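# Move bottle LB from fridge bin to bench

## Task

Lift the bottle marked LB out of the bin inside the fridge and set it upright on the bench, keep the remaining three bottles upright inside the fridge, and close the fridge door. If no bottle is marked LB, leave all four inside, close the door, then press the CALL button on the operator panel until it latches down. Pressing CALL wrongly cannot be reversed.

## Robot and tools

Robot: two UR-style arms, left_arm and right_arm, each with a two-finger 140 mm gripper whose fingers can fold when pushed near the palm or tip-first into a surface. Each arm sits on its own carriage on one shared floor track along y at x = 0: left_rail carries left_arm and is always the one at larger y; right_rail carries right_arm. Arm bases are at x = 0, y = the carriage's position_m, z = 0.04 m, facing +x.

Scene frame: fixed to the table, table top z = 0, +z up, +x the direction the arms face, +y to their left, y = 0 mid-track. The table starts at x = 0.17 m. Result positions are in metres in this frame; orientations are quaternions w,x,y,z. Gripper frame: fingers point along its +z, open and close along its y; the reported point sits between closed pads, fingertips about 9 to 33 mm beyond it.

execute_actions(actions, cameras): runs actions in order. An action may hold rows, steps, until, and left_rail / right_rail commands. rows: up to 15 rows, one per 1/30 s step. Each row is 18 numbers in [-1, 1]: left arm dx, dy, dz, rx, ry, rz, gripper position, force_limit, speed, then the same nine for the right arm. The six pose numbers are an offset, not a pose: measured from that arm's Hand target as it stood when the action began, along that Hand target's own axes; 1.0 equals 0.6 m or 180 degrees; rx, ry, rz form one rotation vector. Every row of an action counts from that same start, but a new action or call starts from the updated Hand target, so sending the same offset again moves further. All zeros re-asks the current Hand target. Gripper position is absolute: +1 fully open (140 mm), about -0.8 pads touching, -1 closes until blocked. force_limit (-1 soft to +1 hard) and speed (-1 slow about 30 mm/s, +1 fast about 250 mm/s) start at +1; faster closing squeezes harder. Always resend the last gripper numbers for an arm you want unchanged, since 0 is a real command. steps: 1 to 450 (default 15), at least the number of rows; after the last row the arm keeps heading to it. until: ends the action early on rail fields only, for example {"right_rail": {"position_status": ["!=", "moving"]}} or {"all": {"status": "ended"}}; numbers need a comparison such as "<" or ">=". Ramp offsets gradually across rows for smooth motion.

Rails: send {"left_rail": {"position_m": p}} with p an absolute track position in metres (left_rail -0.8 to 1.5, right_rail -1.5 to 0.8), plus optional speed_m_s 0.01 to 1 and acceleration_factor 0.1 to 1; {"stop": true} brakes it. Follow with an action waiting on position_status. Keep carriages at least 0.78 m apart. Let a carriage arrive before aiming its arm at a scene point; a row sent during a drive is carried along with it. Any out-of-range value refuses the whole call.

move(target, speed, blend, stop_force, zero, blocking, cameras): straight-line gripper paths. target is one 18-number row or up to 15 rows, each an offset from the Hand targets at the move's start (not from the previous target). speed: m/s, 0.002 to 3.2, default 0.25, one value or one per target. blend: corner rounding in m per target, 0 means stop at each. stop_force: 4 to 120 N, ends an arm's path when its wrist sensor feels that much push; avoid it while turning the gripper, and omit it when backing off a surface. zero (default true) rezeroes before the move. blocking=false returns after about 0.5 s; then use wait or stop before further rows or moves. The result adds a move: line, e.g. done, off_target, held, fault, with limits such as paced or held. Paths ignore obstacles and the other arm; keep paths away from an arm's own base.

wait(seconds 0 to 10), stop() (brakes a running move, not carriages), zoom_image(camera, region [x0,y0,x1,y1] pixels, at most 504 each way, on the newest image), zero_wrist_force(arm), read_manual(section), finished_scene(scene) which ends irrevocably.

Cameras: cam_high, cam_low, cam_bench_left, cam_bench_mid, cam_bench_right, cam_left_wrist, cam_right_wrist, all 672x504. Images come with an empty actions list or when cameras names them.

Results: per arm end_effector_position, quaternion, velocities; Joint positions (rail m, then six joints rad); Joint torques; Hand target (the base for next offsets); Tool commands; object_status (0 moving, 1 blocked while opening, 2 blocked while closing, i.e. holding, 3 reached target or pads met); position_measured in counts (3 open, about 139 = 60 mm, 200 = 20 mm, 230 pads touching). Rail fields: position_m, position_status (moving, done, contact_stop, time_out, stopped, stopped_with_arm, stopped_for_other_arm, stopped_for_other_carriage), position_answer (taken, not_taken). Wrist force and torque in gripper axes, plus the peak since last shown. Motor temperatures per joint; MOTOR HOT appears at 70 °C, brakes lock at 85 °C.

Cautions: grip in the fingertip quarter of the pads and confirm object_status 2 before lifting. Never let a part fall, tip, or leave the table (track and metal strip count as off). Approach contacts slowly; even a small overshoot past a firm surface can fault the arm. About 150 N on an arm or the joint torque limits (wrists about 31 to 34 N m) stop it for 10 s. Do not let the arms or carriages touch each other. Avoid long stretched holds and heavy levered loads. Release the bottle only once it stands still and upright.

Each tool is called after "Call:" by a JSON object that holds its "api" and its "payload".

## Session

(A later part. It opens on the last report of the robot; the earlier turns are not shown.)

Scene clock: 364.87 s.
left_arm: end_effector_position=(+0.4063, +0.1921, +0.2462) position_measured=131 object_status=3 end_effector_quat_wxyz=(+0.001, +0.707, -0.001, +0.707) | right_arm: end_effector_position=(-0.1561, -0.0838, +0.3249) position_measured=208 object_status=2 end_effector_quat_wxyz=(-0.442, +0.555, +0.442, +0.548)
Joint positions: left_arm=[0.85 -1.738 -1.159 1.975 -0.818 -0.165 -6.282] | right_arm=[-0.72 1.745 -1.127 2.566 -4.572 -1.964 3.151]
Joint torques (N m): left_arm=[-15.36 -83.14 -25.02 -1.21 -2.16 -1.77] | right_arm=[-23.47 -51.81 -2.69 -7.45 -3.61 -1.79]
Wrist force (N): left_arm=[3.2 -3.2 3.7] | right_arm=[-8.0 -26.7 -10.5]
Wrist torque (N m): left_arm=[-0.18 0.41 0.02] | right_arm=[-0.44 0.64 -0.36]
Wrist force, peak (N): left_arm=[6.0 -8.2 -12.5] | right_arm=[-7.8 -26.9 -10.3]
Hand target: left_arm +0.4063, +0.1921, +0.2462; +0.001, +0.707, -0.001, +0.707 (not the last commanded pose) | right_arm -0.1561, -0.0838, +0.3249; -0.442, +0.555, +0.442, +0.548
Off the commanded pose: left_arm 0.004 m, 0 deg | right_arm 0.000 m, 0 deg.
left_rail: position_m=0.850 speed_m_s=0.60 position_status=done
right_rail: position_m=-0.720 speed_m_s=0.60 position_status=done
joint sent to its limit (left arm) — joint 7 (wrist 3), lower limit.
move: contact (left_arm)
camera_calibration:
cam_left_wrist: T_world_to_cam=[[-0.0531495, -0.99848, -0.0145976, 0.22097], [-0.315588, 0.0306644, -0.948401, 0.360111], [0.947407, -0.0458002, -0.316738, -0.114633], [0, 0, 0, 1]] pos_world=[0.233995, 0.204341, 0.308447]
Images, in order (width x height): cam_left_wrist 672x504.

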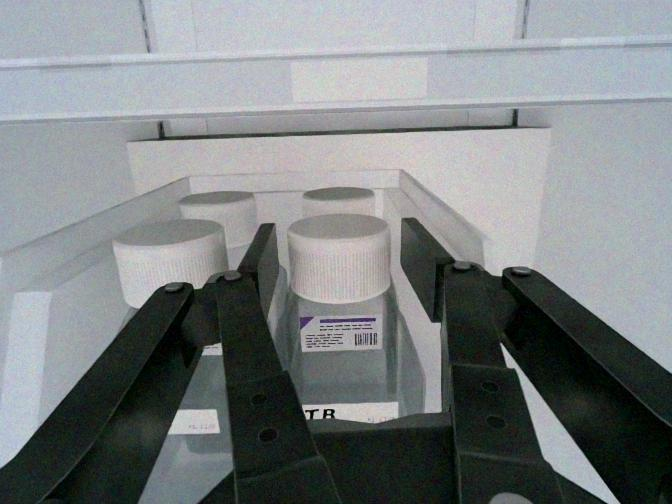

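Call:
{"api": "execute_actions", "payload": {"actions": [{"rows":[[0,0,0,0,0,0,-1,-0.1,-1,0,0,0,0,0,0,-1,-0.1,-1]],"steps":60}], "cameras": ["cam_left_wrist"]}}

Scene clock: 369.83 s.
left_arm: end_effector_position=(+0.4063, +0.1921, +0.2462) position_measured=159 object_status=2 end_effector_quat_wxyz=(+0.001, +0.707, -0.001, +0.707) | right_arm: end_effector_position=(-0.1561, -0.0838, +0.3249) position_measured=208 object_status=2 end_effector_quat_wxyz=(-0.442, +0.555, +0.442, +0.548)
Joint positions: left_arm=[0.85 -1.738 -1.159 1.975 -0.818 -0.165 -6.282] | right_arm=[-0.72 1.745 -1.127 2.566 -4.572 -1.964 3.151]
Joint torques (N m): left_arm=[6.2 -81.86 -29.11 -1.24 -2.15 -1.18] | right_arm=[-22.48 -51.73 -2.61 -7.01 -3.82 -1.76]
Wrist force (N): left_arm=[3.4 -2.7 3.6] | right_arm=[-7.7 -26.6 -10.0]
Wrist torque (N m): left_arm=[-0.01 0.33 0.12] | right_arm=[-0.46 0.60 -0.35]
Wrist force, peak (N): left_arm=[3.8 -3.6 4.1] | right_arm=[-8.2 -27.0 -10.5]
Hand target: left_arm +0.4063, +0.1921, +0.2462; +0.001, +0.707, -0.001, +0.707 | right_arm -0.1561, -0.0838, +0.3249; -0.442, +0.555, +0.442, +0.548
Off the commanded pose: left_arm 0.000 m, 0 deg | right_arm 0.000 m, 0 deg.
left_rail: position_m=0.850 speed_m_s=0.60 position_status=done
right_rail: position_m=-0.720 speed_m_s=0.60 position_status=done
joint sent to its limit (left arm) — joint 7 (wrist 3), lower limit.
camera_calibration:
cam_left_wrist: T_world_to_cam=[[-0.0531495, -0.99848, -0.0145976, 0.22087], [-0.315588, 0.0306644, -0.948401, 0.360114], [0.947407, -0.0458002, -0.316738, -0.114637], [0, 0, 0, 1]] pos_world=[0.233995, 0.204241, 0.308447]
Images, in order (width x height): cam_left_wrist 672x504.

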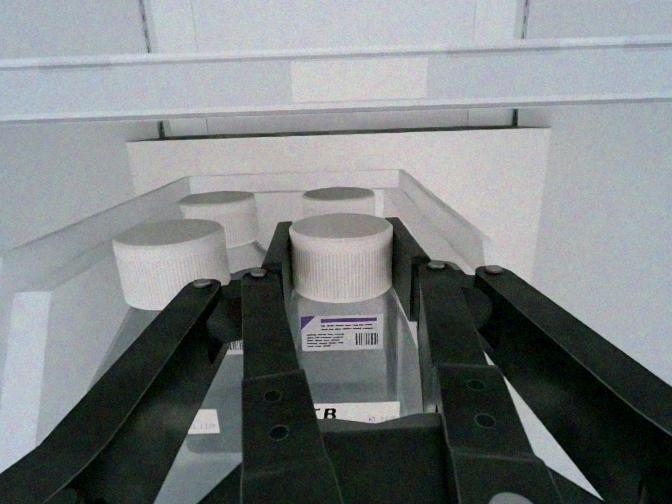

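Call:
{"api": "move", "payload": {"target": [[0.02,0,0,0,0,0,-1,-0.1,-1,0,0,0,0,0,0,-1,-0.1,-1],[0.075,0,0,0,0,0,-1,-0.1,-1,0,0,0,0,0,0,-1,-0.1,-1]], "speed": 0.06, "cameras": ["cam_left_wrist"]}}

Scene clock: 391.27 s.
left_arm: end_effector_position=(+0.4064, +0.1921, +0.2911) position_measured=159 object_status=2 end_effector_quat_wxyz=(+0.001, +0.707, -0.001, +0.707) | right_arm: end_effector_position=(-0.1561, -0.0838, +0.3249) position_measured=208 object_status=2 end_effector_quat_wxyz=(-0.442, +0.555, +0.442, +0.548)
Joint positions: left_arm=[0.85 -1.738 -1.215 1.952 -0.739 -0.165 -6.281] | right_arm=[-0.72 1.745 -1.127 2.566 -4.572 -1.964 3.151]
Joint torques (N m): left_arm=[2.83 -86.87 -48.5 4.83 1.3 -1.03] | right_arm=[-22.57 -52.75 -3.11 -6.12 -4.53 -1.42]
Wrist force (N): left_arm=[-0.6 -1.9 3.9] | right_arm=[-7.9 -26.3 -10.2]
Wrist torque (N m): left_arm=[-0.14 0.28 0.03] | right_arm=[-0.38 0.67 -0.36]
Wrist force, peak (N): left_arm=[3.8 -3.1 3.6] | right_arm=[-8.1 -27.0 -10.4]
Hand target: left_arm +0.4063, +0.1921, +0.2912; +0.001, +0.707, -0.001, +0.707 | right_arm -0.1561, -0.0838, +0.3249; -0.442, +0.555, +0.442, +0.548
Off the commanded pose: left_arm 0.000 m, 0 deg | right_arm 0.000 m, 0 deg.
left_rail: position_m=0.850 speed_m_s=0.60 position_status=done
right_rail: position_m=-0.720 speed_m_s=0.60 position_status=done
move: done
camera_calibration:
cam_left_wrist: T_world_to_cam=[[-0.0531505, -0.99848, -0.0145944, 0.221631], [-0.315678, 0.0306659, -0.948371, 0.402831], [0.947377, -0.0457992, -0.316828, -0.100435], [0, 0, 0, 1]] pos_world=[0.234095, 0.204341, 0.353447]
Images, in order (width x height): cam_left_wrist 672x504.

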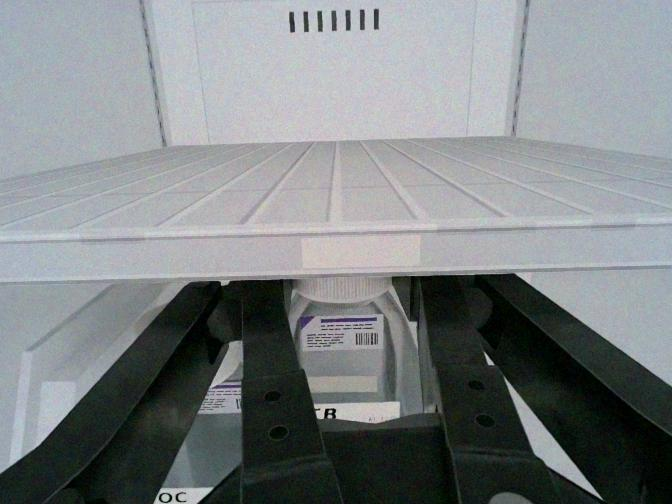

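Call:
{"api": "zoom_image", "payload": {"camera": "cam_left_wrist", "region": [280, 300, 420, 430]}}

Scaled by 3.600 from the camera's 672x504 image, which has a finer 960x720 frame.

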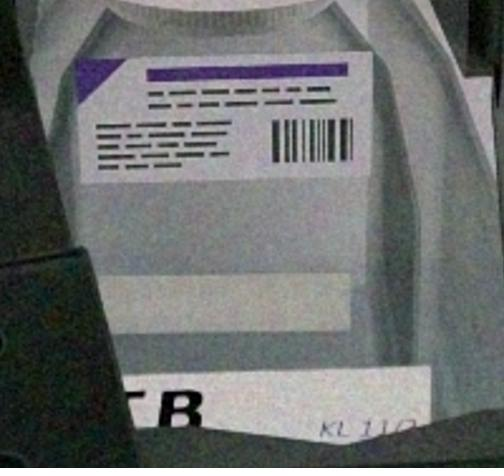

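Call:
{"api": "move", "payload": {"target": [0.009,0,-0.07,0,0,0,-1,-0.1,-1,0,0,0,0,0,0,-1,-0.1,-1], "speed": 0.04, "stop_force": 4, "cameras": ["cam_left_wrist"]}}

Scene clock: 399.77 s.
left_arm: end_effector_position=(+0.3742, +0.1922, +0.2953) position_measured=159 object_status=2 end_effector_quat_wxyz=(+0.001, +0.707, -0.001, +0.707) | right_arm: end_effector_position=(-0.1561, -0.0838, +0.3249) position_measured=208 object_status=2 end_effector_quat_wxyz=(-0.442, +0.555, +0.442, +0.548)
Joint positions: left_arm=[0.85 -1.788 -1.223 1.954 -0.733 -0.214 -6.282] | right_arm=[-0.72 1.745 -1.127 2.566 -4.572 -1.964 3.151]
Joint torques (N m): left_arm=[12.4 -54.29 -48.82 -0.16 2.1 -1.71] | right_arm=[-21.54 -53.28 -3.35 -5.21 -5.24 -1.43]
Wrist force (N): left_arm=[-2.7 -2.3 3.9] | right_arm=[-8.8 -25.8 -10.2]
Wrist torque (N m): left_arm=[-0.12 0.26 -0.01] | right_arm=[-0.39 0.59 -0.36]
Wrist force, peak (N): left_arm=[-13.1 -2.9 6.9] | right_arm=[-7.3 -27.0 -10.7]
Hand target: left_arm +0.3742, +0.1922, +0.2953; +0.001, +0.707, -0.001, +0.707 (not the last commanded pose) | right_arm -0.1561, -0.0838, +0.3249; -0.442, +0.555, +0.442, +0.548
Off the commanded pose: left_arm 0.010 m, 0 deg | right_arm 0.000 m, 0 deg.
left_rail: position_m=0.850 speed_m_s=0.60 position_status=done
right_rail: position_m=-0.720 speed_m_s=0.60 position_status=done
move: contact (left_arm)
camera_calibration:
cam_left_wrist: T_world_to_cam=[[-0.0531862, -0.998477, -0.0146872, 0.220121], [-0.315704, 0.0307667, -0.948359, 0.396627], [0.947366, -0.0458028, -0.31686, -0.0685802], [0, 0, 0, 1]] pos_world=[0.201895, 0.204441, 0.357647]
Images, in order (width x height): cam_left_wrist 672x504.

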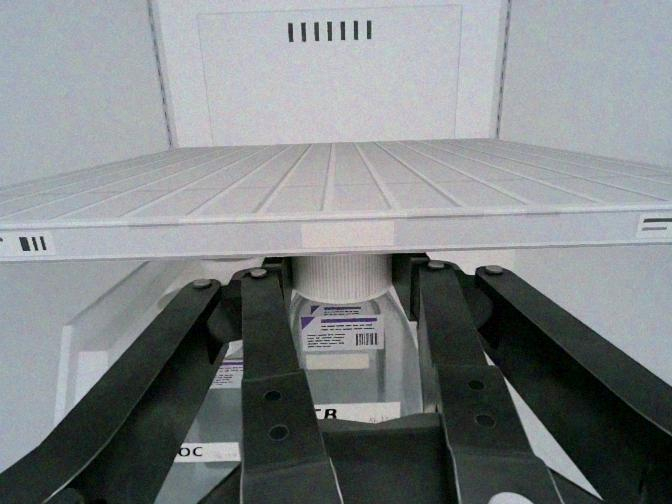

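Call:
{"api": "move", "payload": {"target": [[-0.007,0,0,0,0,0,-1,-0.1,-1,0,0,0,0,0,0,-1,-0.1,-1],[-0.007,0,-0.12,0,0,0,-1,-0.1,-1,0,0,0,0,0,0,-1,-0.1,-1]], "speed": 0.05, "stop_force": 5, "cameras": ["cam_left_wrist"]}}

Scene clock: 404.50 s.
left_arm: end_effector_position=(+0.3327, +0.1923, +0.2910) position_measured=159 object_status=2 end_effector_quat_wxyz=(+0.001, +0.707, -0.001, +0.707) | right_arm: end_effector_position=(-0.1561, -0.0838, +0.3249) position_measured=208 object_status=2 end_effector_quat_wxyz=(-0.442, +0.555, +0.442, +0.548)
Joint positions: left_arm=[0.85 -1.851 -1.22 1.959 -0.741 -0.278 -6.282] | right_arm=[-0.72 1.745 -1.127 2.566 -4.572 -1.964 3.151]
Joint torques (N m): left_arm=[12.06 -84.74 -42.8 0.01 1.88 0.44] | right_arm=[-22.25 -53.23 -3.7 -4.84 -5.82 -1.28]
Wrist force (N): left_arm=[-0.8 -1.7 3.4] | right_arm=[-9.2 -25.6 -10.1]
Wrist torque (N m): left_arm=[-0.12 0.16 0.01] | right_arm=[-0.42 0.64 -0.36]
Wrist force, peak (N): left_arm=[-9.1 -3.1 9.3] | right_arm=[-7.9 -27.1 -10.5]
Hand target: left_arm +0.3327, +0.1923, +0.2910; +0.001, +0.707, -0.001, +0.707 (not the last commanded pose) | right_arm -0.1561, -0.0838, +0.3249; -0.442, +0.555, +0.442, +0.548
Off the commanded pose: left_arm 0.031 m, 0 deg | right_arm 0.000 m, 0 deg.
left_rail: position_m=0.850 speed_m_s=0.60 position_status=done
right_rail: position_m=-0.720 speed_m_s=0.60 position_status=done
move: contact (left_arm); path passed 1 of 2 targets
camera_calibration:
cam_left_wrist: T_world_to_cam=[[-0.0532183, -0.998474, -0.0147757, 0.217986], [-0.31579, 0.0308651, -0.948327, 0.379427], [0.947335, -0.0458023, -0.316951, -0.0305853], [0, 0, 0, 1]] pos_world=[0.160395, 0.204541, 0.353348]
Images, in order (width x height): cam_left_wrist 672x504.

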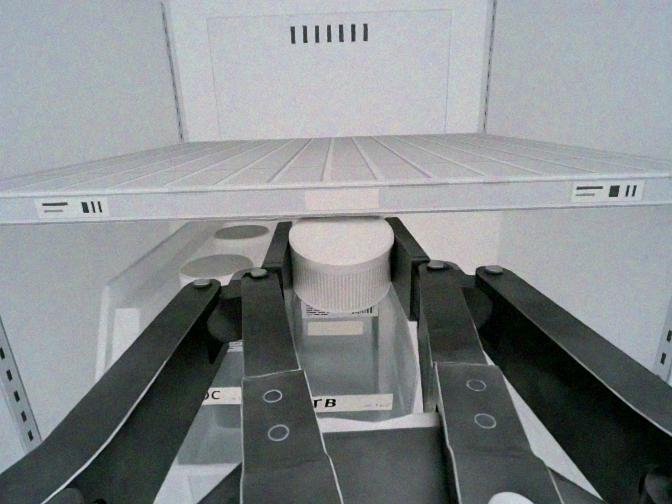

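Call:
{"api": "move", "payload": {"target": [[-0.004,0,-0.01,0,0,0,-1,-0.1,-1,0,0,0,0,0,0,-1,-0.1,-1],[-0.004,0,-0.08,0,0,0,-1,-0.1,-1,0,0,0,0,0,0,-1,-0.1,-1]], "speed": 0.04, "stop_force": 8, "cameras": ["cam_left_wrist"]}}

Scene clock: 410.77 s.
left_arm: end_effector_position=(+0.2847, +0.1924, +0.2887) position_measured=159 object_status=2 end_effector_quat_wxyz=(+0.001, +0.707, -0.001, +0.707) | right_arm: end_effector_position=(-0.1561, -0.0838, +0.3249) position_measured=208 object_status=2 end_effector_quat_wxyz=(-0.442, +0.555, +0.442, +0.548)
Joint positions: left_arm=[0.85 -1.923 -1.214 1.955 -0.744 -0.35 -6.282] | right_arm=[-0.72 1.745 -1.127 2.566 -4.572 -1.964 3.151]
Joint torques (N m): left_arm=[-18.13 -51.16 -48.16 2.02 -2.45 0.36] | right_arm=[-21.64 -52.13 -3.81 -4.14 -6.02 -1.36]
Wrist force (N): left_arm=[-0.2 -3.1 6.1] | right_arm=[-9.3 -26.1 -10.7]
Wrist torque (N m): left_arm=[-0.11 0.44 0.15] | right_arm=[-0.43 0.64 -0.36]
Wrist force, peak (N): left_arm=[-0.4 -3.1 6.4] | right_arm=[-9.4 -26.3 -10.3]
Hand target: left_arm +0.2847, +0.1924, +0.2887; +0.001, +0.707, -0.001, +0.707 | right_arm -0.1561, -0.0838, +0.3249; -0.442, +0.555, +0.442, +0.548
Off the commanded pose: left_arm 0.000 m, 0 deg | right_arm 0.000 m, 0 deg.
left_rail: position_m=0.850 speed_m_s=0.60 position_status=done
right_rail: position_m=-0.720 speed_m_s=0.60 position_status=done
joint sent to its limit (left arm) — joint 7 (wrist 3), lower limit.
move: done
camera_calibration:
cam_left_wrist: T_world_to_cam=[[-0.0532514, -0.99847, -0.014867, 0.215533], [-0.315876, 0.0309665, -0.948295, 0.362063], [0.947305, -0.0458019, -0.317042, 0.0141978], [0, 0, 0, 1]] pos_world=[0.112395, 0.204642, 0.351048]
Images, in order (width x height): cam_left_wrist 672x504.

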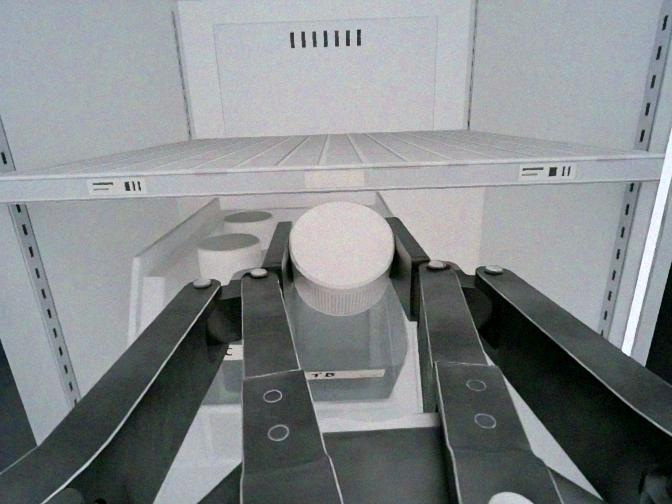

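Call:
{"api": "move", "payload": {"target": [[0.05,0,-0.02,0,0,0,-1,-0.1,-1,0,0,0,0,0,0,-1,-0.1,-1],[0.07,0,-0.14,0,0,0,-1,-0.1,-1,0,0,0,0,0,0,-1,-0.1,-1]], "speed": 0.05, "stop_force": 8, "cameras": ["cam_left_wrist"]}}

Scene clock: 423.70 s.
left_arm: end_effector_position=(+0.2007, +0.1926, +0.3307) position_measured=159 object_status=2 end_effector_quat_wxyz=(+0.001, +0.707, -0.001, +0.707) | right_arm: end_effector_position=(-0.1561, -0.0838, +0.3249) position_measured=208 object_status=2 end_effector_quat_wxyz=(-0.442, +0.555, +0.442, +0.548)
Joint positions: left_arm=[0.85 -2.043 -1.244 1.904 -0.661 -0.47 -6.282] | right_arm=[-0.72 1.745 -1.127 2.566 -4.572 -1.964 3.151]
Joint torques (N m): left_arm=[-13.18 -49.34 -48.83 6.43 -2.92 -1.8] | right_arm=[-22.26 -52.19 -4.05 -3.01 -7.25 -1.2]
Wrist force (N): left_arm=[-1.1 -1.7 3.6] | right_arm=[-8.9 -25.5 -10.2]
Wrist torque (N m): left_arm=[-0.08 0.40 -0.02] | right_arm=[-0.41 0.59 -0.36]
Wrist force, peak (N): left_arm=[-1.1 -3.0 6.8] | right_arm=[-9.2 -26.4 -10.5]
Hand target: left_arm +0.2007, +0.1926, +0.3307; +0.001, +0.707, -0.001, +0.707 | right_arm -0.1561, -0.0838, +0.3249; -0.442, +0.555, +0.442, +0.548
Off the commanded pose: left_arm 0.000 m, 0 deg | right_arm 0.000 m, 0 deg.
left_rail: position_m=0.850 speed_m_s=0.60 position_status=done
right_rail: position_m=-0.720 speed_m_s=0.60 position_status=done
joint sent to its limit (left arm) — joint 7 (wrist 3), lower limit.
move: done
camera_calibration:
cam_left_wrist: T_world_to_cam=[[-0.0532872, -0.998467, -0.0149478, 0.211923], [-0.316082, 0.0310646, -0.948223, 0.375435], [0.947234, -0.0458034, -0.317253, 0.107119], [0, 0, 0, 1]] pos_world=[0.0284944, 0.204842, 0.393148]
Images, in order (width x height): cam_left_wrist 672x504.

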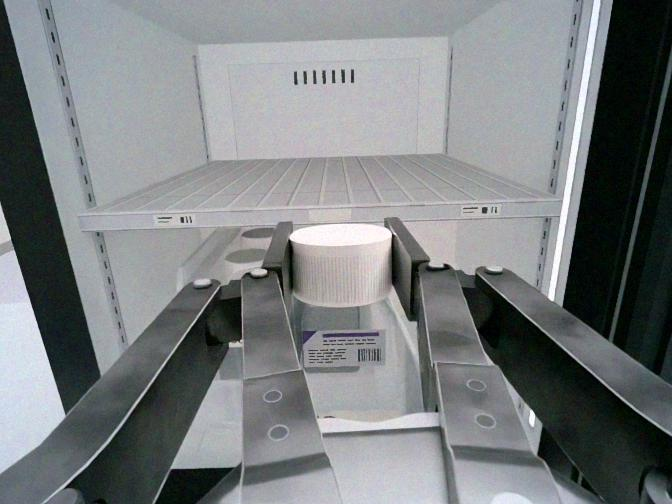

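Call:
{"api": "move", "payload": {"target": [-0.133,-0.217,-0.03,0,0,0,-1,-0.1,-1,0,0,0,0,0,0,-1,-0.1,-1], "speed": 0.12, "cameras": ["cam_left_wrist"]}}

Call:
{"api": "zoom_image", "payload": {"camera": "cam_left_wrist", "region": [380, 150, 580, 310]}}

Scene clock: 429.43 s.
left_arm: end_effector_position=(+0.1830, +0.3227, +0.2509) position_measured=159 object_status=2 end_effector_quat_wxyz=(+0.001, +0.707, -0.001, +0.707) | right_arm: end_effector_position=(-0.1561, -0.0838, +0.3249) position_measured=208 object_status=2 end_effector_quat_wxyz=(-0.442, +0.555, +0.442, +0.548)
Joint positions: left_arm=[0.85 -2.184 -1.31 2.193 -0.885 -0.611 -6.282] | right_arm=[-0.72 1.745 -1.127 2.566 -4.572 -1.964 3.151]
Joint torques (N m): left_arm=[-16.56 -69.85 -19.61 -0.65 -2.39 -1.64] | right_arm=[-21.17 -52.44 -4.16 -2.38 -7.34 -1.22]
Wrist force (N): left_arm=[-1.2 -1.6 3.8] | right_arm=[-8.9 -25.4 -9.6]
Wrist torque (N m): left_arm=[-0.02 0.40 0.01] | right_arm=[-0.40 0.59 -0.36]
Wrist force, peak (N): left_arm=[-2.2 -2.9 3.6] | right_arm=[-9.0 -26.0 -10.1]
Hand target: left_arm +0.1830, +0.3228, +0.2508; +0.001, +0.707, -0.001, +0.707 | right_arm -0.1561, -0.0838, +0.3249; -0.442, +0.555, +0.442, +0.548
Off the commanded pose: left_arm 0.000 m, 0 deg | right_arm 0.000 m, 0 deg.
left_rail: position_m=0.850 speed_m_s=0.60 position_status=done
right_rail: position_m=-0.720 speed_m_s=0.60 position_status=done
joint sent to its limit (left arm) — joint 7 (wrist 3), lower limit.
move: done
camera_calibration:
cam_left_wrist: T_world_to_cam=[[-0.0532617, -0.998466, -0.0151581, 0.339653], [-0.316288, 0.0312661, -0.948148, 0.290046], [0.947167, -0.0457057, -0.317467, 0.104559], [0, 0, 0, 1]] pos_world=[0.0107939, 0.334842, 0.313349]
Images, in order (width x height): cam_left_wrist 672x504.

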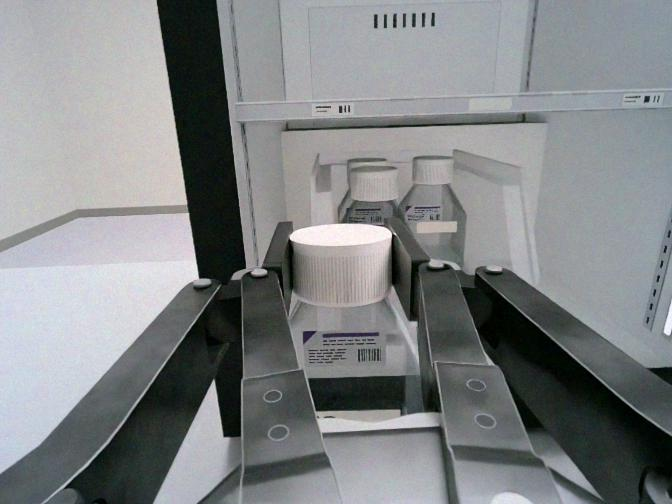

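Scaled by 2.520 from the camera's 672x504 image, which has a finer 960x720 frame.

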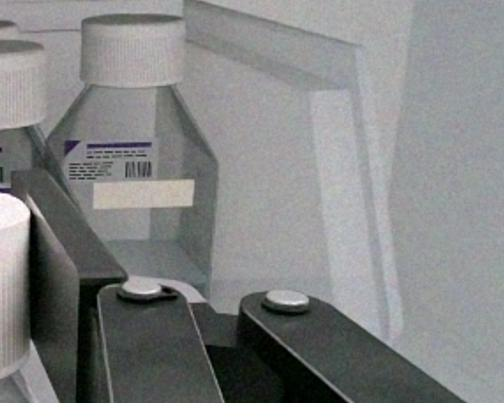

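Call:
{"api": "move", "payload": {"target": [[0.373,0,0,0,0,0,-1,-0.1,-1,0,0,0,0,0,0,-1,-0.1,-1],[0.373,0.345,0.02,0,0,0,-1,-0.1,-1,0,0,0,0,0,0,-1,-0.1,-1]], "speed": 0.15, "blend": 0.03, "cameras": ["cam_left_wrist"]}}

Scene clock: 443.00 s.
left_arm: end_effector_position=(+0.1946, +0.1160, +0.4747) position_measured=159 object_status=2 end_effector_quat_wxyz=(+0.001, +0.707, -0.001, +0.707) | right_arm: end_effector_position=(-0.1561, -0.0838, +0.3249) position_measured=208 object_status=2 end_effector_quat_wxyz=(-0.442, +0.555, +0.442, +0.548)
Joint positions: left_arm=[0.85 -2.002 -1.249 1.619 -0.373 -0.429 -6.282] | right_arm=[-0.72 1.745 -1.127 2.566 -4.572 -1.964 3.151]
Joint torques (N m): left_arm=[11.86 -57.17 -56.13 6.57 2.58 -1.8] | right_arm=[-20.86 -52.47 -4.28 -1.71 -8.14 -1.23]
Wrist force (N): left_arm=[-0.9 -1.9 3.7] | right_arm=[-8.8 -25.7 -9.9]
Wrist torque (N m): left_arm=[-0.12 0.37 -0.01] | right_arm=[-0.45 0.56 -0.36]
Wrist force, peak (N): left_arm=[-3.5 -1.6 3.5] | right_arm=[-9.1 -26.2 -9.8]
Hand target: left_arm +0.1946, +0.1159, +0.4747; +0.001, +0.707, -0.001, +0.707 | right_arm -0.1561, -0.0838, +0.3249; -0.442, +0.555, +0.442, +0.548
Off the commanded pose: left_arm 0.000 m, 0 deg | right_arm 0.000 m, 0 deg.
left_rail: position_m=0.850 speed_m_s=0.60 position_status=done
right_rail: position_m=-0.720 speed_m_s=0.60 position_status=done
joint sent to its limit (left arm) — joint 7 (wrist 3), lower limit.
move: done
camera_calibration:
cam_left_wrist: T_world_to_cam=[[-0.0532872, -0.998467, -0.0149478, 0.137268], [-0.316082, 0.0310646, -0.948223, 0.512431], [0.947234, -0.0458034, -0.317253, 0.155073], [0, 0, 0, 1]] pos_world=[0.0223944, 0.128242, 0.537148]
Images, in order (width x height): cam_left_wrist 672x504.

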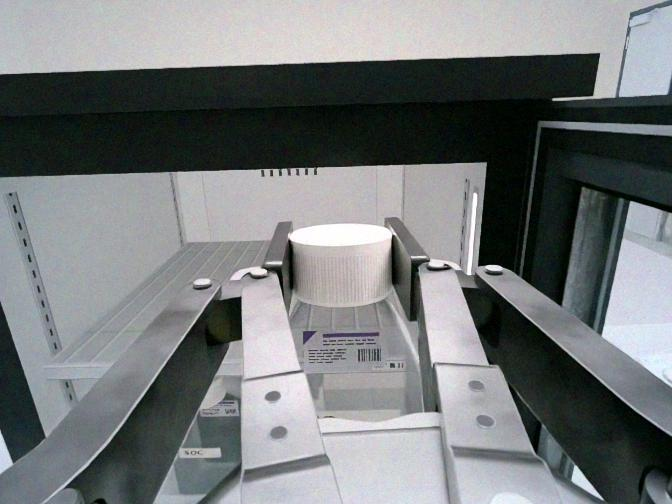

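Call:
{"api": "move", "payload": {"target": [0,0,0.37,0,0,0,-1,-0.1,-1,0,0,0,0,0,0,-1,-0.1,-1], "speed": 0.12, "stop_force": 10}}

Call:
{"api": "move", "payload": {"target": [-0.08,0,0,0,0,0,-1,-0.1,-1,0,0,0,0,0,0,-1,-0.1,-1], "speed": 0.02, "stop_force": 4, "cameras": ["cam_left_wrist"]}}

Scene clock: 450.67 s.
left_arm: end_effector_position=(+0.4166, +0.1154, +0.4746) position_measured=159 object_status=2 end_effector_quat_wxyz=(+0.001, +0.707, -0.001, +0.707) | right_arm: end_effector_position=(-0.1561, -0.0838, +0.3249) position_measured=208 object_status=2 end_effector_quat_wxyz=(-0.442, +0.555, +0.442, +0.548)
Joint positions: left_arm=[0.85 -1.706 -1.264 1.641 -0.381 -0.133 -6.28] | right_arm=[-0.72 1.745 -1.127 2.566 -4.572 -1.964 3.151]
Joint torques (N m): left_arm=[13.86 -53.99 -53.05 4 2.76 -0.89] | right_arm=[-20.48 -53.05 -4.7 -1.88 -8.61 -1]
Wrist force (N): left_arm=[6.6 -2.0 0.8] | right_arm=[-9.4 -25.2 -10.0]
Wrist torque (N m): left_arm=[-0.05 -0.34 0.25] | right_arm=[-0.41 0.61 -0.36]
Wrist force, peak (N): left_arm=[6.6 -2.0 0.8] | right_arm=[-9.3 -26.1 -9.9]
Hand target: left_arm +0.4166, +0.1154, +0.4746; +0.001, +0.707, -0.001, +0.707 | right_arm -0.1561, -0.0838, +0.3249; -0.442, +0.555, +0.442, +0.548
Off the commanded pose: left_arm 0.000 m, 0 deg | right_arm 0.000 m, 0 deg.
left_rail: position_m=0.850 speed_m_s=0.60 position_status=done
right_rail: position_m=-0.720 speed_m_s=0.60 position_status=done
move: done

Scene clock: 452.00 s.
left_arm: end_effector_position=(+0.4166, +0.1154, +0.4745) position_measured=159 object_status=2 end_effector_quat_wxyz=(+0.001, +0.707, -0.001, +0.707) | right_arm: end_effector_position=(-0.1561, -0.0838, +0.3249) position_measured=208 object_status=2 end_effector_quat_wxyz=(-0.442, +0.555, +0.442, +0.548)
Joint positions: left_arm=[0.85 -1.706 -1.264 1.641 -0.381 -0.133 -6.28] | right_arm=[-0.72 1.745 -1.127 2.566 -4.572 -1.964 3.151]
Joint torques (N m): left_arm=[4.82 -84.85 -51.4 2.97 -1.21 0.41] | right_arm=[-21.5 -52.76 -5.06 -2.55 -8.87 -1.02]
Wrist force (N): left_arm=[10.1 -1.5 1.8] | right_arm=[-10.2 -25.8 -10.4]
Wrist torque (N m): left_arm=[0.03 -0.52 0.32] | right_arm=[-0.40 0.64 -0.36]
Wrist force, peak (N): left_arm=[16.5 -0.7 4.7] | right_arm=[-10.9 -27.1 -10.5]
Hand target: left_arm +0.4166, +0.1154, +0.4745; +0.001, +0.707, -0.001, +0.707 (not the last commanded pose) | right_arm -0.1561, -0.0838, +0.3249; -0.442, +0.555, +0.442, +0.548
Off the commanded pose: left_arm 0.048 m, 0 deg | right_arm 0.000 m, 0 deg.
left_rail: position_m=0.850 speed_m_s=0.60 position_status=done
right_rail: position_m=-0.720 speed_m_s=0.60 position_status=done
move: contact (left_arm)
camera_calibration:
cam_left_wrist: T_world_to_cam=[[-0.0532504, -0.99847, -0.0148702, 0.148344], [-0.315786, 0.0309649, -0.948325, 0.582334], [0.947335, -0.0458029, -0.316952, -0.0555269], [0, 0, 0, 1]] pos_world=[0.244395, 0.127542, 0.536848]
Images, in order (width x height): cam_left_wrist 672x504.

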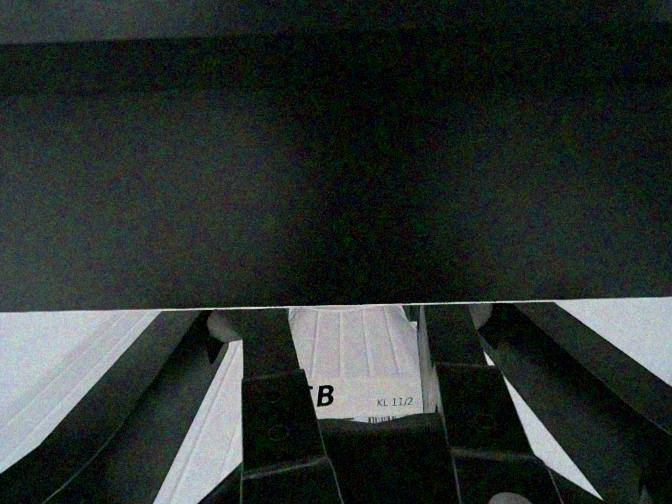

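Call:
{"api": "move", "payload": {"target": [0.017,0,0,0,0,0,-1,-0.1,-1,0,0,0,0,0,0,-1,-0.1,-1], "speed": 0.05, "cameras": ["cam_left_wrist","cam_bench_right"]}}

Scene clock: 461.27 s.
left_arm: end_effector_position=(+0.4166, +0.1154, +0.4845) position_measured=159 object_status=2 end_effector_quat_wxyz=(+0.001, +0.707, -0.001, +0.707) | right_arm: end_effector_position=(-0.1561, -0.0838, +0.3249) position_measured=208 object_status=2 end_effector_quat_wxyz=(-0.442, +0.555, +0.442, +0.548)
Joint positions: left_arm=[0.85 -1.706 -1.27 1.63 -0.364 -0.133 -6.279] | right_arm=[-0.72 1.745 -1.127 2.566 -4.572 -1.964 3.151]
Joint torques (N m): left_arm=[-10.11 -96.61 -62.86 5.17 -1.22 -1.12] | right_arm=[-21.28 -53.42 -4.52 -7.57 -9.55 -0.78]
Wrist force (N): left_arm=[-11.3 -2.0 4.0] | right_arm=[-7.7 -26.5 -10.6]
Wrist torque (N m): left_arm=[-0.01 0.18 0.04] | right_arm=[-0.43 0.55 -0.36]
Wrist force, peak (N): left_arm=[-11.5 -1.6 4.8] | right_arm=[-9.9 -26.6 -10.3]
Hand target: left_arm +0.4166, +0.1154, +0.4847; +0.001, +0.707, -0.001, +0.707 | right_arm -0.1561, -0.0838, +0.3249; -0.442, +0.555, +0.442, +0.548
Off the commanded pose: left_arm 0.000 m, 0 deg | right_arm 0.000 m, 0 deg.
left_rail: position_m=0.850 speed_m_s=0.60 position_status=done
right_rail: position_m=-0.720 speed_m_s=0.60 position_status=done
move: done
camera_calibration:
cam_left_wrist: T_world_to_cam=[[-0.053249, -0.998471, -0.0148661, 0.148485], [-0.315787, 0.0309606, -0.948325, 0.591786], [0.947335, -0.0458029, -0.316952, -0.0522626], [0, 0, 0, 1]] pos_world=[0.244295, 0.127542, 0.546848]
Images, in order (width x height): cam_bench_right 672x504, cam_left_wrist 672x504.

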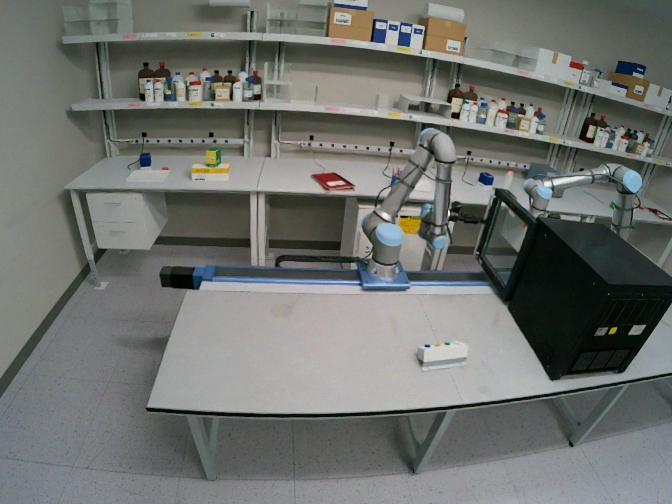

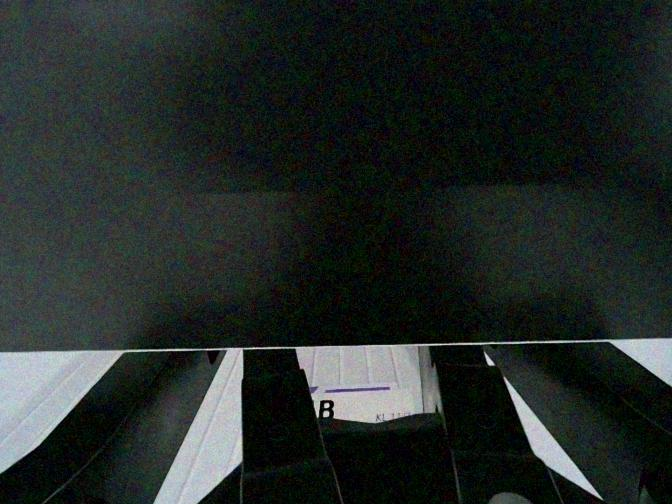

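Call:
{"api": "move", "payload": {"target": [-0.007,0,0,0,0,0,-1,-0.1,-1,0,0,0,0,0,0,-1,-0.1,-1], "speed": 0.05, "cameras": ["cam_left_wrist"]}}

Scene clock: 467.43 s.
left_arm: end_effector_position=(+0.4166, +0.1154, +0.4807) position_measured=159 object_status=2 end_effector_quat_wxyz=(+0.001, +0.707, -0.001, +0.707) | right_arm: end_effector_position=(-0.1561, -0.0838, +0.3249) position_measured=208 object_status=2 end_effector_quat_wxyz=(-0.442, +0.555, +0.442, +0.548)
Joint positions: left_arm=[0.85 -1.706 -1.268 1.634 -0.37 -0.133 -6.28] | right_arm=[-0.72 1.745 -1.127 2.566 -4.572 -1.964 3.151]
Joint torques (N m): left_arm=[10.81 -50.59 -34.6 -1.32 1.38 1.18] | right_arm=[-20.65 -53.79 -4.67 -5.94 -9.97 -0.81]
Wrist force (N): left_arm=[8.0 -0.5 5.8] | right_arm=[-10.8 -26.6 -10.6]
Wrist torque (N m): left_arm=[0.02 0.38 0.12] | right_arm=[-0.35 0.67 -0.36]
Wrist force, peak (N): left_arm=[-12.0 -1.8 3.9] | right_arm=[-10.7 -26.8 -11.1]
Hand target: left_arm +0.4166, +0.1154, +0.4805; +0.001, +0.707, -0.001, +0.707 | right_arm -0.1561, -0.0838, +0.3249; -0.442, +0.555, +0.442, +0.548
Off the commanded pose: left_arm 0.000 m, 0 deg | right_arm 0.000 m, 0 deg.
left_rail: position_m=0.850 speed_m_s=0.60 position_status=done
right_rail: position_m=-0.720 speed_m_s=0.60 position_status=done
move: done
camera_calibration:
cam_left_wrist: T_world_to_cam=[[-0.0532793, -0.998472, -0.0146509, 0.148418], [-0.315702, 0.0307616, -0.94836, 0.588202], [0.947361, -0.0459026, -0.316858, -0.0535078], [0, 0, 0, 1]] pos_world=[0.244295, 0.127641, 0.543047]
Images, in order (width x height): cam_left_wrist 672x504.

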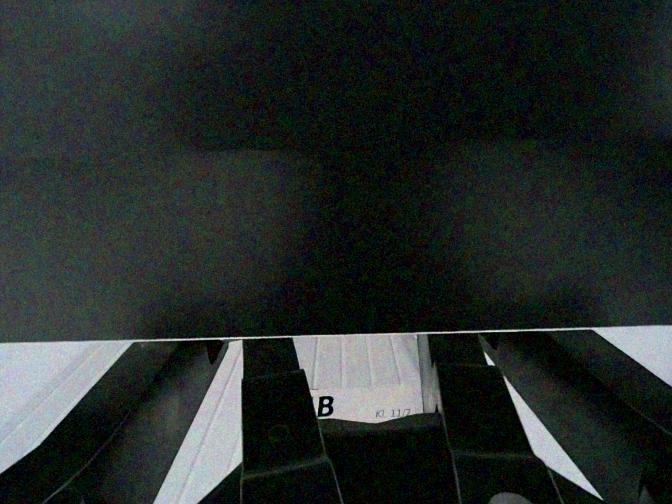

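Call:
{"api": "move", "payload": {"target": [[-0.003,0,-0.025,0,0,0,-1,-0.1,-1,0,0,0,0,0,0,-1,-0.1,-1],[-0.005,0,-0.06,0,0,0,-1,-0.1,-1,0,0,0,0,0,0,-1,-0.1,-1]], "speed": 0.05, "cameras": ["cam_left_wrist"]}}

Scene clock: 471.57 s.
left_arm: end_effector_position=(+0.3808, +0.1155, +0.4775) position_measured=159 object_status=2 end_effector_quat_wxyz=(+0.001, +0.707, -0.001, +0.707) | right_arm: end_effector_position=(-0.1561, -0.0838, +0.3249) position_measured=208 object_status=2 end_effector_quat_wxyz=(-0.442, +0.555, +0.442, +0.548)
Joint positions: left_arm=[0.85 -1.755 -1.27 1.644 -0.376 -0.182 -6.281] | right_arm=[-0.72 1.745 -1.127 2.566 -4.572 -1.964 3.151]
Joint torques (N m): left_arm=[-14.59 -90.28 -37.71 -1.55 -2.97 0.71] | right_arm=[-21.43 -53.68 -4.59 -4.73 -10.23 -0.85]
Wrist force (N): left_arm=[0.0 -1.3 2.7] | right_arm=[-9.7 -26.4 -9.9]
Wrist torque (N m): left_arm=[0.02 0.38 0.07] | right_arm=[-0.46 0.68 -0.36]
Wrist force, peak (N): left_arm=[9.4 -0.1 6.7] | right_arm=[-10.4 -27.3 -10.6]
Hand target: left_arm +0.3806, +0.1155, +0.4775; +0.001, +0.707, -0.001, +0.707 | right_arm -0.1561, -0.0838, +0.3249; -0.442, +0.555, +0.442, +0.548
Off the commanded pose: left_arm 0.000 m, 0 deg | right_arm 0.000 m, 0 deg.
left_rail: position_m=0.850 speed_m_s=0.60 position_status=done
right_rail: position_m=-0.720 speed_m_s=0.60 position_status=done
move: done
camera_calibration:
cam_left_wrist: T_world_to_cam=[[-0.0532183, -0.998474, -0.0147757, 0.146519], [-0.31579, 0.0308651, -0.948327, 0.573853], [0.947335, -0.0458023, -0.316951, -0.020563], [0, 0, 0, 1]] pos_world=[0.208495, 0.127641, 0.539848]
Images, in order (width x height): cam_left_wrist 672x504.

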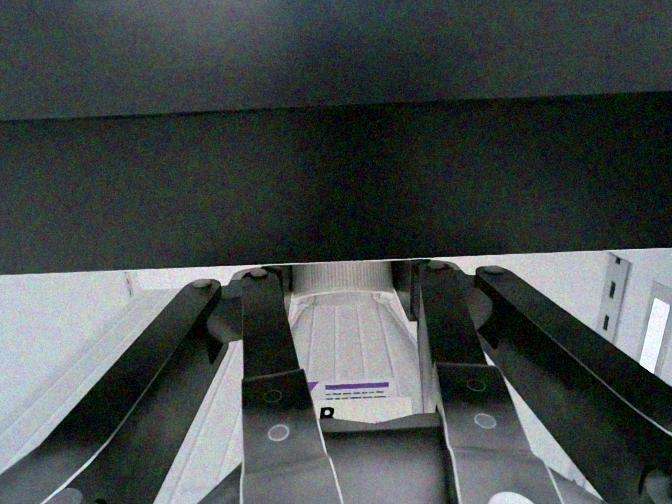

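Call:
{"api": "move", "payload": {"target": [-0.006,0,-0.04,0,0,0,-1,-0.1,-1,0,0,0,0,0,0,-1,-0.1,-1], "speed": 0.05, "cameras": ["cam_left_wrist"]}}

Scene clock: 475.20 s.
left_arm: end_effector_position=(+0.3568, +0.1155, +0.4739) position_measured=159 object_status=2 end_effector_quat_wxyz=(+0.001, +0.707, -0.001, +0.707) | right_arm: end_effector_position=(-0.1561, -0.0838, +0.3249) position_measured=208 object_status=2 end_effector_quat_wxyz=(-0.442, +0.555, +0.442, +0.548)
Joint positions: left_arm=[0.85 -1.788 -1.27 1.649 -0.382 -0.215 -6.281] | right_arm=[-0.72 1.745 -1.127 2.566 -4.572 -1.964 3.151]
Joint torques (N m): left_arm=[-13.41 -56.95 -36.99 -1.77 -3.12 1.18] | right_arm=[-21.51 -53.71 -4.93 -3.74 -10.29 -0.81]
Wrist force (N): left_arm=[-0.1 -1.2 2.6] | right_arm=[-9.6 -26.2 -10.3]
Wrist torque (N m): left_arm=[0.05 0.36 0.06] | right_arm=[-0.42 0.65 -0.35]
Wrist force, peak (N): left_arm=[0.2 -1.2 3.5] | right_arm=[-9.4 -26.8 -10.1]
Hand target: left_arm +0.3566, +0.1155, +0.4739; +0.001, +0.707, -0.001, +0.707 | right_arm -0.1561, -0.0838, +0.3249; -0.442, +0.555, +0.442, +0.548
Off the commanded pose: left_arm 0.000 m, 0 deg | right_arm 0.000 m, 0 deg.
left_rail: position_m=0.850 speed_m_s=0.60 position_status=done
right_rail: position_m=-0.720 speed_m_s=0.60 position_status=done
move: done
camera_calibration:
cam_left_wrist: T_world_to_cam=[[-0.0532183, -0.998474, -0.0147757, 0.145288], [-0.31579, 0.0308651, -0.948327, 0.562857], [0.947335, -0.0458023, -0.316951, 0.0010366], [0, 0, 0, 1]] pos_world=[0.184495, 0.127741, 0.536248]
Images, in order (width x height): cam_left_wrist 672x504.

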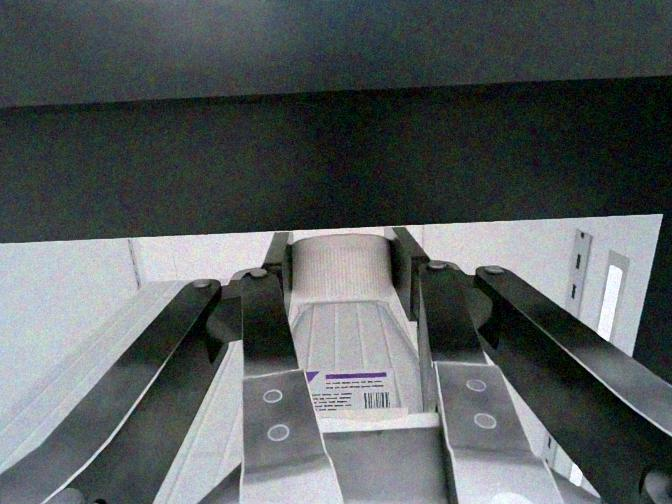

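Call:
{"api": "move", "payload": {"target": [-0.02,0,0,0,0,0,-1,-0.1,-1,0,0,0,0,0,0,-1,-0.1,-1], "speed": 0.03, "stop_force": 8, "cameras": ["cam_left_wrist"]}}

Scene clock: 479.90 s.
left_arm: end_effector_position=(+0.3566, +0.1155, +0.4619) position_measured=159 object_status=2 end_effector_quat_wxyz=(+0.001, +0.707, -0.001, +0.707) | right_arm: end_effector_position=(-0.1561, -0.0838, +0.3249) position_measured=208 object_status=2 end_effector_quat_wxyz=(-0.442, +0.555, +0.442, +0.548)
Joint positions: left_arm=[0.85 -1.789 -1.262 1.662 -0.402 -0.215 -6.281] | right_arm=[-0.72 1.745 -1.127 2.566 -4.572 -1.964 3.151]
Joint torques (N m): left_arm=[-13.84 -55.38 -35.9 -1.92 -1.73 1.16] | right_arm=[-21.08 -53.9 -4.83 -2.48 -10.25 -0.71]
Wrist force (N): left_arm=[1.0 -1.1 1.7] | right_arm=[-9.3 -25.8 -10.2]
Wrist torque (N m): left_arm=[0.11 0.20 0.10] | right_arm=[-0.39 0.56 -0.36]
Wrist force, peak (N): left_arm=[-0.2 -1.5 3.0] | right_arm=[-9.6 -26.5 -10.5]
Hand target: left_arm +0.3566, +0.1155, +0.4619; +0.001, +0.707, -0.001, +0.707 | right_arm -0.1561, -0.0838, +0.3249; -0.442, +0.555, +0.442, +0.548
Off the commanded pose: left_arm 0.000 m, 0 deg | right_arm 0.000 m, 0 deg.
left_rail: position_m=0.850 speed_m_s=0.60 position_status=done
right_rail: position_m=-0.720 speed_m_s=0.60 position_status=done
move: done
camera_calibration:
cam_left_wrist: T_world_to_cam=[[-0.0532183, -0.998474, -0.0147757, 0.1451], [-0.31579, 0.0308651, -0.948327, 0.551414], [0.947335, -0.0458023, -0.316951, -0.00257734], [0, 0, 0, 1]] pos_world=[0.184295, 0.127741, 0.524248]
Images, in order (width x height): cam_left_wrist 672x504.

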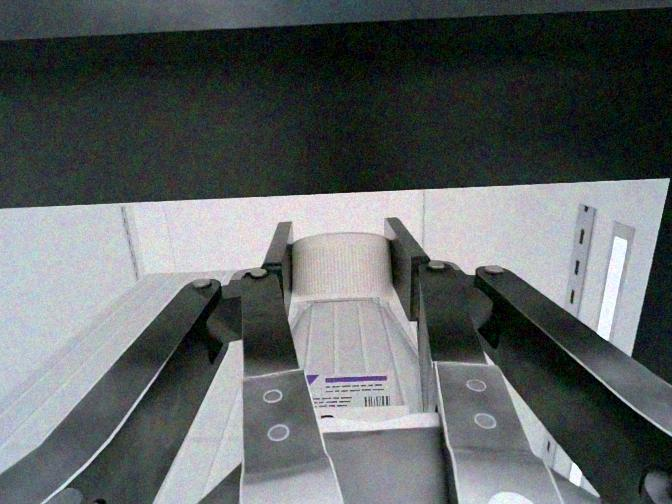

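Call:
{"api": "move", "payload": {"target": [[0.01,0,-0.02,0,0,0,-1,-0.1,-1,0,0,0,0,0,0,-1,-0.1,-1],[0.01,0,-0.27,0,0,0,-1,-0.1,-1,0,0,0,0,0,0,-1,-0.1,-1],[-0.44,-0.2,-0.19,0,0,0,-1,-0.1,-1,0,0,0,0,0,0,-1,-0.1,-1]], "speed": 0.15, "blend": [0.008,0.04,0]}}

Call:
{"api": "move", "payload": {"target": [-0.12,0,0,0,0,0,-1,-0.1,-1,0,0,0,0,0,0,-1,-0.1,-1], "speed": 0.03, "stop_force": 3.99, "cameras": ["cam_left_wrist"]}}

Scene clock: 490.97 s.
left_arm: end_effector_position=(+0.2427, +0.2356, +0.1980) position_measured=159 object_status=2 end_effector_quat_wxyz=(+0.001, +0.707, -0.001, +0.707) | right_arm: end_effector_position=(-0.1561, -0.0838, +0.3249) position_measured=208 object_status=2 end_effector_quat_wxyz=(-0.442, +0.555, +0.442, +0.548)
Joint positions: left_arm=[0.85 -2.013 -1.14 2.073 -0.935 -0.44 -6.282] | right_arm=[-0.72 1.745 -1.127 2.566 -4.572 -1.964 3.151]
Joint torques (N m): left_arm=[-12.98 -51.96 -19.98 -0.65 -2.73 -1.86] | right_arm=[-22.36 -52.42 -5.41 -1.81 -9.93 -0.73]
Wrist force (N): left_arm=[-0.3 -1.1 3.6] | right_arm=[-9.4 -26.4 -10.0]
Wrist torque (N m): left_arm=[0.06 0.22 -0.02] | right_arm=[-0.42 0.63 -0.36]
Wrist force, peak (N): left_arm=[-2.4 -2.3 4.1] | right_arm=[-9.4 -26.9 -10.4]
Hand target: left_arm +0.2428, +0.2356, +0.1979; +0.001, +0.707, -0.001, +0.707 | right_arm -0.1561, -0.0838, +0.3249; -0.442, +0.555, +0.442, +0.548
Off the commanded pose: left_arm 0.000 m, 0 deg | right_arm 0.000 m, 0 deg.
left_rail: position_m=0.850 speed_m_s=0.60 position_status=done
right_rail: position_m=-0.720 speed_m_s=0.60 position_status=done
joint sent to its limit (left arm) — joint 7 (wrist 3), lower limit.
move: done; blend cut to 0.0067 m at target 1

stop_force must be a number from 4 to 120 (N); nothing of the call was run

Call:
{"api": "move", "payload": {"target": [-0.12,0,0,0,0,0,-1,-0.1,-1,0,0,0,0,0,0,-1,-0.1,-1], "speed": 0.03, "stop_force": 4, "cameras": ["cam_left_wrist"]}}

Scene clock: 494.57 s.
left_arm: end_effector_position=(+0.2427, +0.2356, +0.1741) position_measured=159 object_status=2 end_effector_quat_wxyz=(+0.001, +0.707, -0.001, +0.707) | right_arm: end_effector_position=(-0.1561, -0.0838, +0.3249) position_measured=208 object_status=2 end_effector_quat_wxyz=(-0.442, +0.555, +0.442, +0.548)
Joint positions: left_arm=[0.85 -2.013 -1.103 2.08 -0.978 -0.44 -6.282] | right_arm=[-0.72 1.745 -1.127 2.566 -4.572 -1.964 3.151]
Joint torques (N m): left_arm=[-1.56 -86.95 -37.35 6.28 -1.73 -2] | right_arm=[-22.54 -54.25 -5.45 -1.81 -10.11 -0.7]
Wrist force (N): left_arm=[-0.3 -1.3 3.8] | right_arm=[-9.4 -26.3 -10.1]
Wrist torque (N m): left_arm=[0.03 0.20 -0.02] | right_arm=[-0.41 0.65 -0.36]
Wrist force, peak (N): left_arm=[14.0 -0.9 0.5] | right_arm=[-9.3 -26.8 -10.4]
Hand target: left_arm +0.2428, +0.2356, +0.1741; +0.001, +0.707, -0.001, +0.707 (not the last commanded pose) | right_arm -0.1561, -0.0838, +0.3249; -0.442, +0.555, +0.442, +0.548
Off the commanded pose: left_arm 0.048 m, 0 deg | right_arm 0.000 m, 0 deg.
left_rail: position_m=0.850 speed_m_s=0.60 position_status=done
right_rail: position_m=-0.720 speed_m_s=0.60 position_status=done
move: contact (left_arm)
camera_calibration:
cam_left_wrist: T_world_to_cam=[[-0.0532858, -0.998467, -0.0149497, 0.254755], [-0.315993, 0.0310616, -0.948253, 0.238885], [0.947264, -0.0458044, -0.317164, 0.0195997], [0, 0, 0, 1]] pos_world=[0.0704946, 0.247842, 0.236548]
Images, in order (width x height): cam_left_wrist 672x504.

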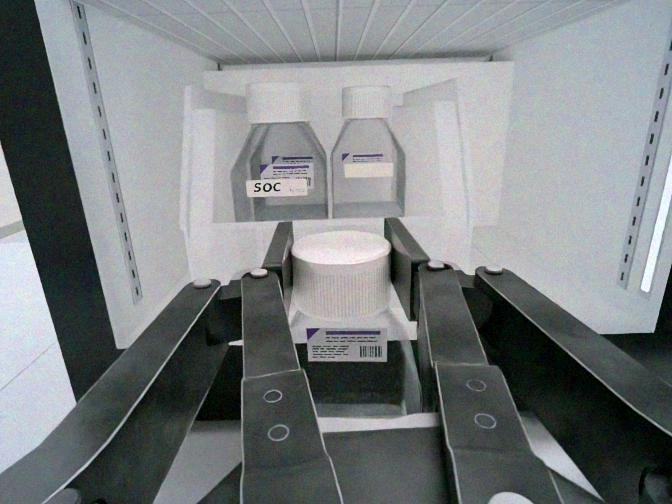

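Call:
{"api": "move", "payload": {"target": [[0.02,0,0,0,0,0,-1,-0.1,-1,0,0,0,0,0,0,-1,-0.1,-1],[0.02,-0.2,-0.05,0,0,0,-1,-0.1,-1,0,0,0,0,0,0,-1,-0.1,-1]], "speed": 0.1, "cameras": ["cam_bench_left","cam_left_wrist"]}}

Call:
{"api": "move", "payload": {"target": [-0.12,0,0,0,0,0,-1,-0.1,-1,0,0,0,0,0,0,-1,-0.1,-1], "speed": 0.03, "stop_force": 4, "cameras": ["cam_left_wrist"]}}

Scene clock: 501.50 s.
left_arm: end_effector_position=(+0.2131, +0.3556, +0.1861) position_measured=159 object_status=2 end_effector_quat_wxyz=(+0.001, +0.707, -0.001, +0.707) | right_arm: end_effector_position=(-0.1561, -0.0838, +0.3249) position_measured=208 object_status=2 end_effector_quat_wxyz=(-0.442, +0.555, +0.442, +0.548)
Joint positions: left_arm=[0.85 -2.172 -1.248 2.298 -1.051 -0.599 -6.282] | right_arm=[-0.72 1.745 -1.127 2.566 -4.572 -1.964 3.151]
Joint torques (N m): left_arm=[-13.29 -69.26 -13.72 -0.42 -2.78 -2.06] | right_arm=[-23 -54 -5.8 -1.98 -9.99 -0.67]
Wrist force (N): left_arm=[-0.6 -1.2 3.2] | right_arm=[-9.1 -26.3 -10.3]
Wrist torque (N m): left_arm=[0.07 0.21 0.02] | right_arm=[-0.41 0.57 -0.36]
Wrist force, peak (N): left_arm=[-0.1 -0.7 4.3] | right_arm=[-9.3 -26.8 -10.4]
Hand target: left_arm +0.2130, +0.3557, +0.1861; +0.001, +0.707, -0.001, +0.707 | right_arm -0.1561, -0.0838, +0.3249; -0.442, +0.555, +0.442, +0.548
Off the commanded pose: left_arm 0.000 m, 0 deg | right_arm 0.000 m, 0 deg.
left_rail: position_m=0.850 speed_m_s=0.60 position_status=done
right_rail: position_m=-0.720 speed_m_s=0.60 position_status=done
joint sent to its limit (left arm) — joint 7 (wrist 3), lower limit.
move: done
camera_calibration:
cam_left_wrist: T_world_to_cam=[[-0.0532617, -0.998466, -0.0151581, 0.373118], [-0.316288, 0.0312661, -0.948148, 0.237066], [0.947167, -0.0457057, -0.317467, 0.0570755], [0, 0, 0, 1]] pos_world=[0.0407939, 0.367742, 0.248549]
Images, in order (width x height): cam_bench_left 672x504, cam_left_wrist 672x504.

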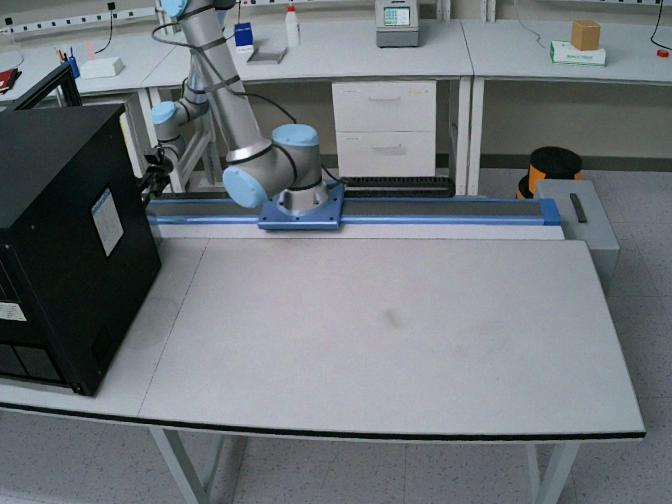

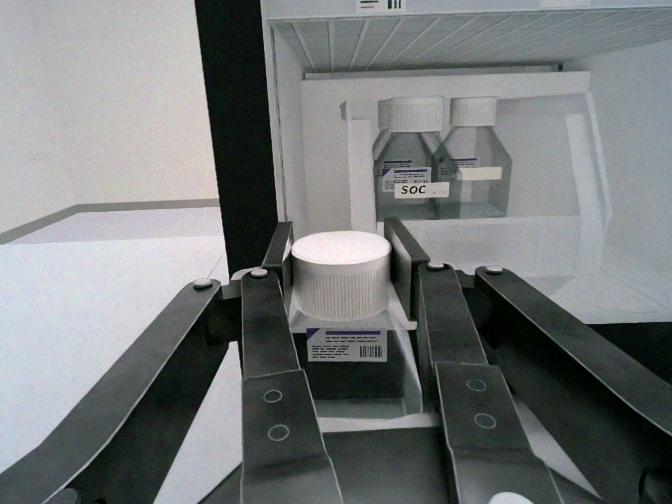

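Scene clock: 503.17 s.
left_arm: end_effector_position=(+0.2130, +0.3557, +0.1733) position_measured=159 object_status=2 end_effector_quat_wxyz=(+0.001, +0.707, -0.001, +0.707) | right_arm: end_effector_position=(-0.1561, -0.0838, +0.3249) position_measured=208 object_status=2 end_effector_quat_wxyz=(-0.442, +0.555, +0.442, +0.548)
Joint positions: left_arm=[0.85 -2.172 -1.224 2.302 -1.079 -0.599 -6.282] | right_arm=[-0.72 1.745 -1.127 2.566 -4.572 -1.964 3.151]
Joint torques (N m): left_arm=[-3.27 -68.83 -30.84 7.11 1.35 -1.75] | right_arm=[-23.29 -54.52 -5.22 -2.02 -10.09 -0.76]
Wrist force (N): left_arm=[-0.1 -1.0 3.8] | right_arm=[-9.2 -26.4 -10.3]
Wrist torque (N m): left_arm=[0.10 0.12 0.01] | right_arm=[-0.43 0.59 -0.36]
Wrist force, peak (N): left_arm=[15.9 1.1 2.5] | right_arm=[-9.4 -26.8 -10.2]
Hand target: left_arm +0.2130, +0.3557, +0.1733; +0.001, +0.707, -0.001, +0.707 (not the last commanded pose) | right_arm -0.1561, -0.0838, +0.3249; -0.442, +0.555, +0.442, +0.548
Off the commanded pose: left_arm 0.059 m, 0 deg | right_arm 0.000 m, 0 deg.
left_rail: position_m=0.850 speed_m_s=0.60 position_status=done
right_rail: position_m=-0.720 speed_m_s=0.60 position_status=done
joint sent to its limit (left arm) — joint 7 (wrist 3), lower limit.
move: contact (left_arm)
camera_calibration:
cam_left_wrist: T_world_to_cam=[[-0.0532617, -0.998466, -0.0151581, 0.373024], [-0.316288, 0.0312661, -0.948148, 0.224927], [0.947167, -0.0457057, -0.317467, 0.0530165], [0, 0, 0, 1]] pos_world=[0.0407939, 0.367842, 0.235749]
Images, in order (width x height): cam_left_wrist 672x504.

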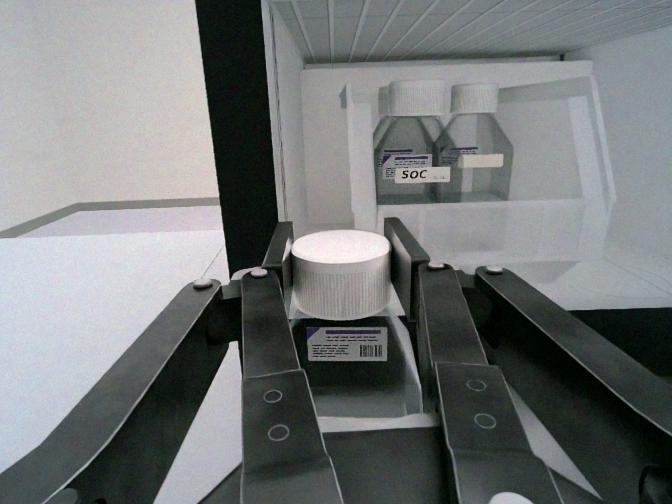

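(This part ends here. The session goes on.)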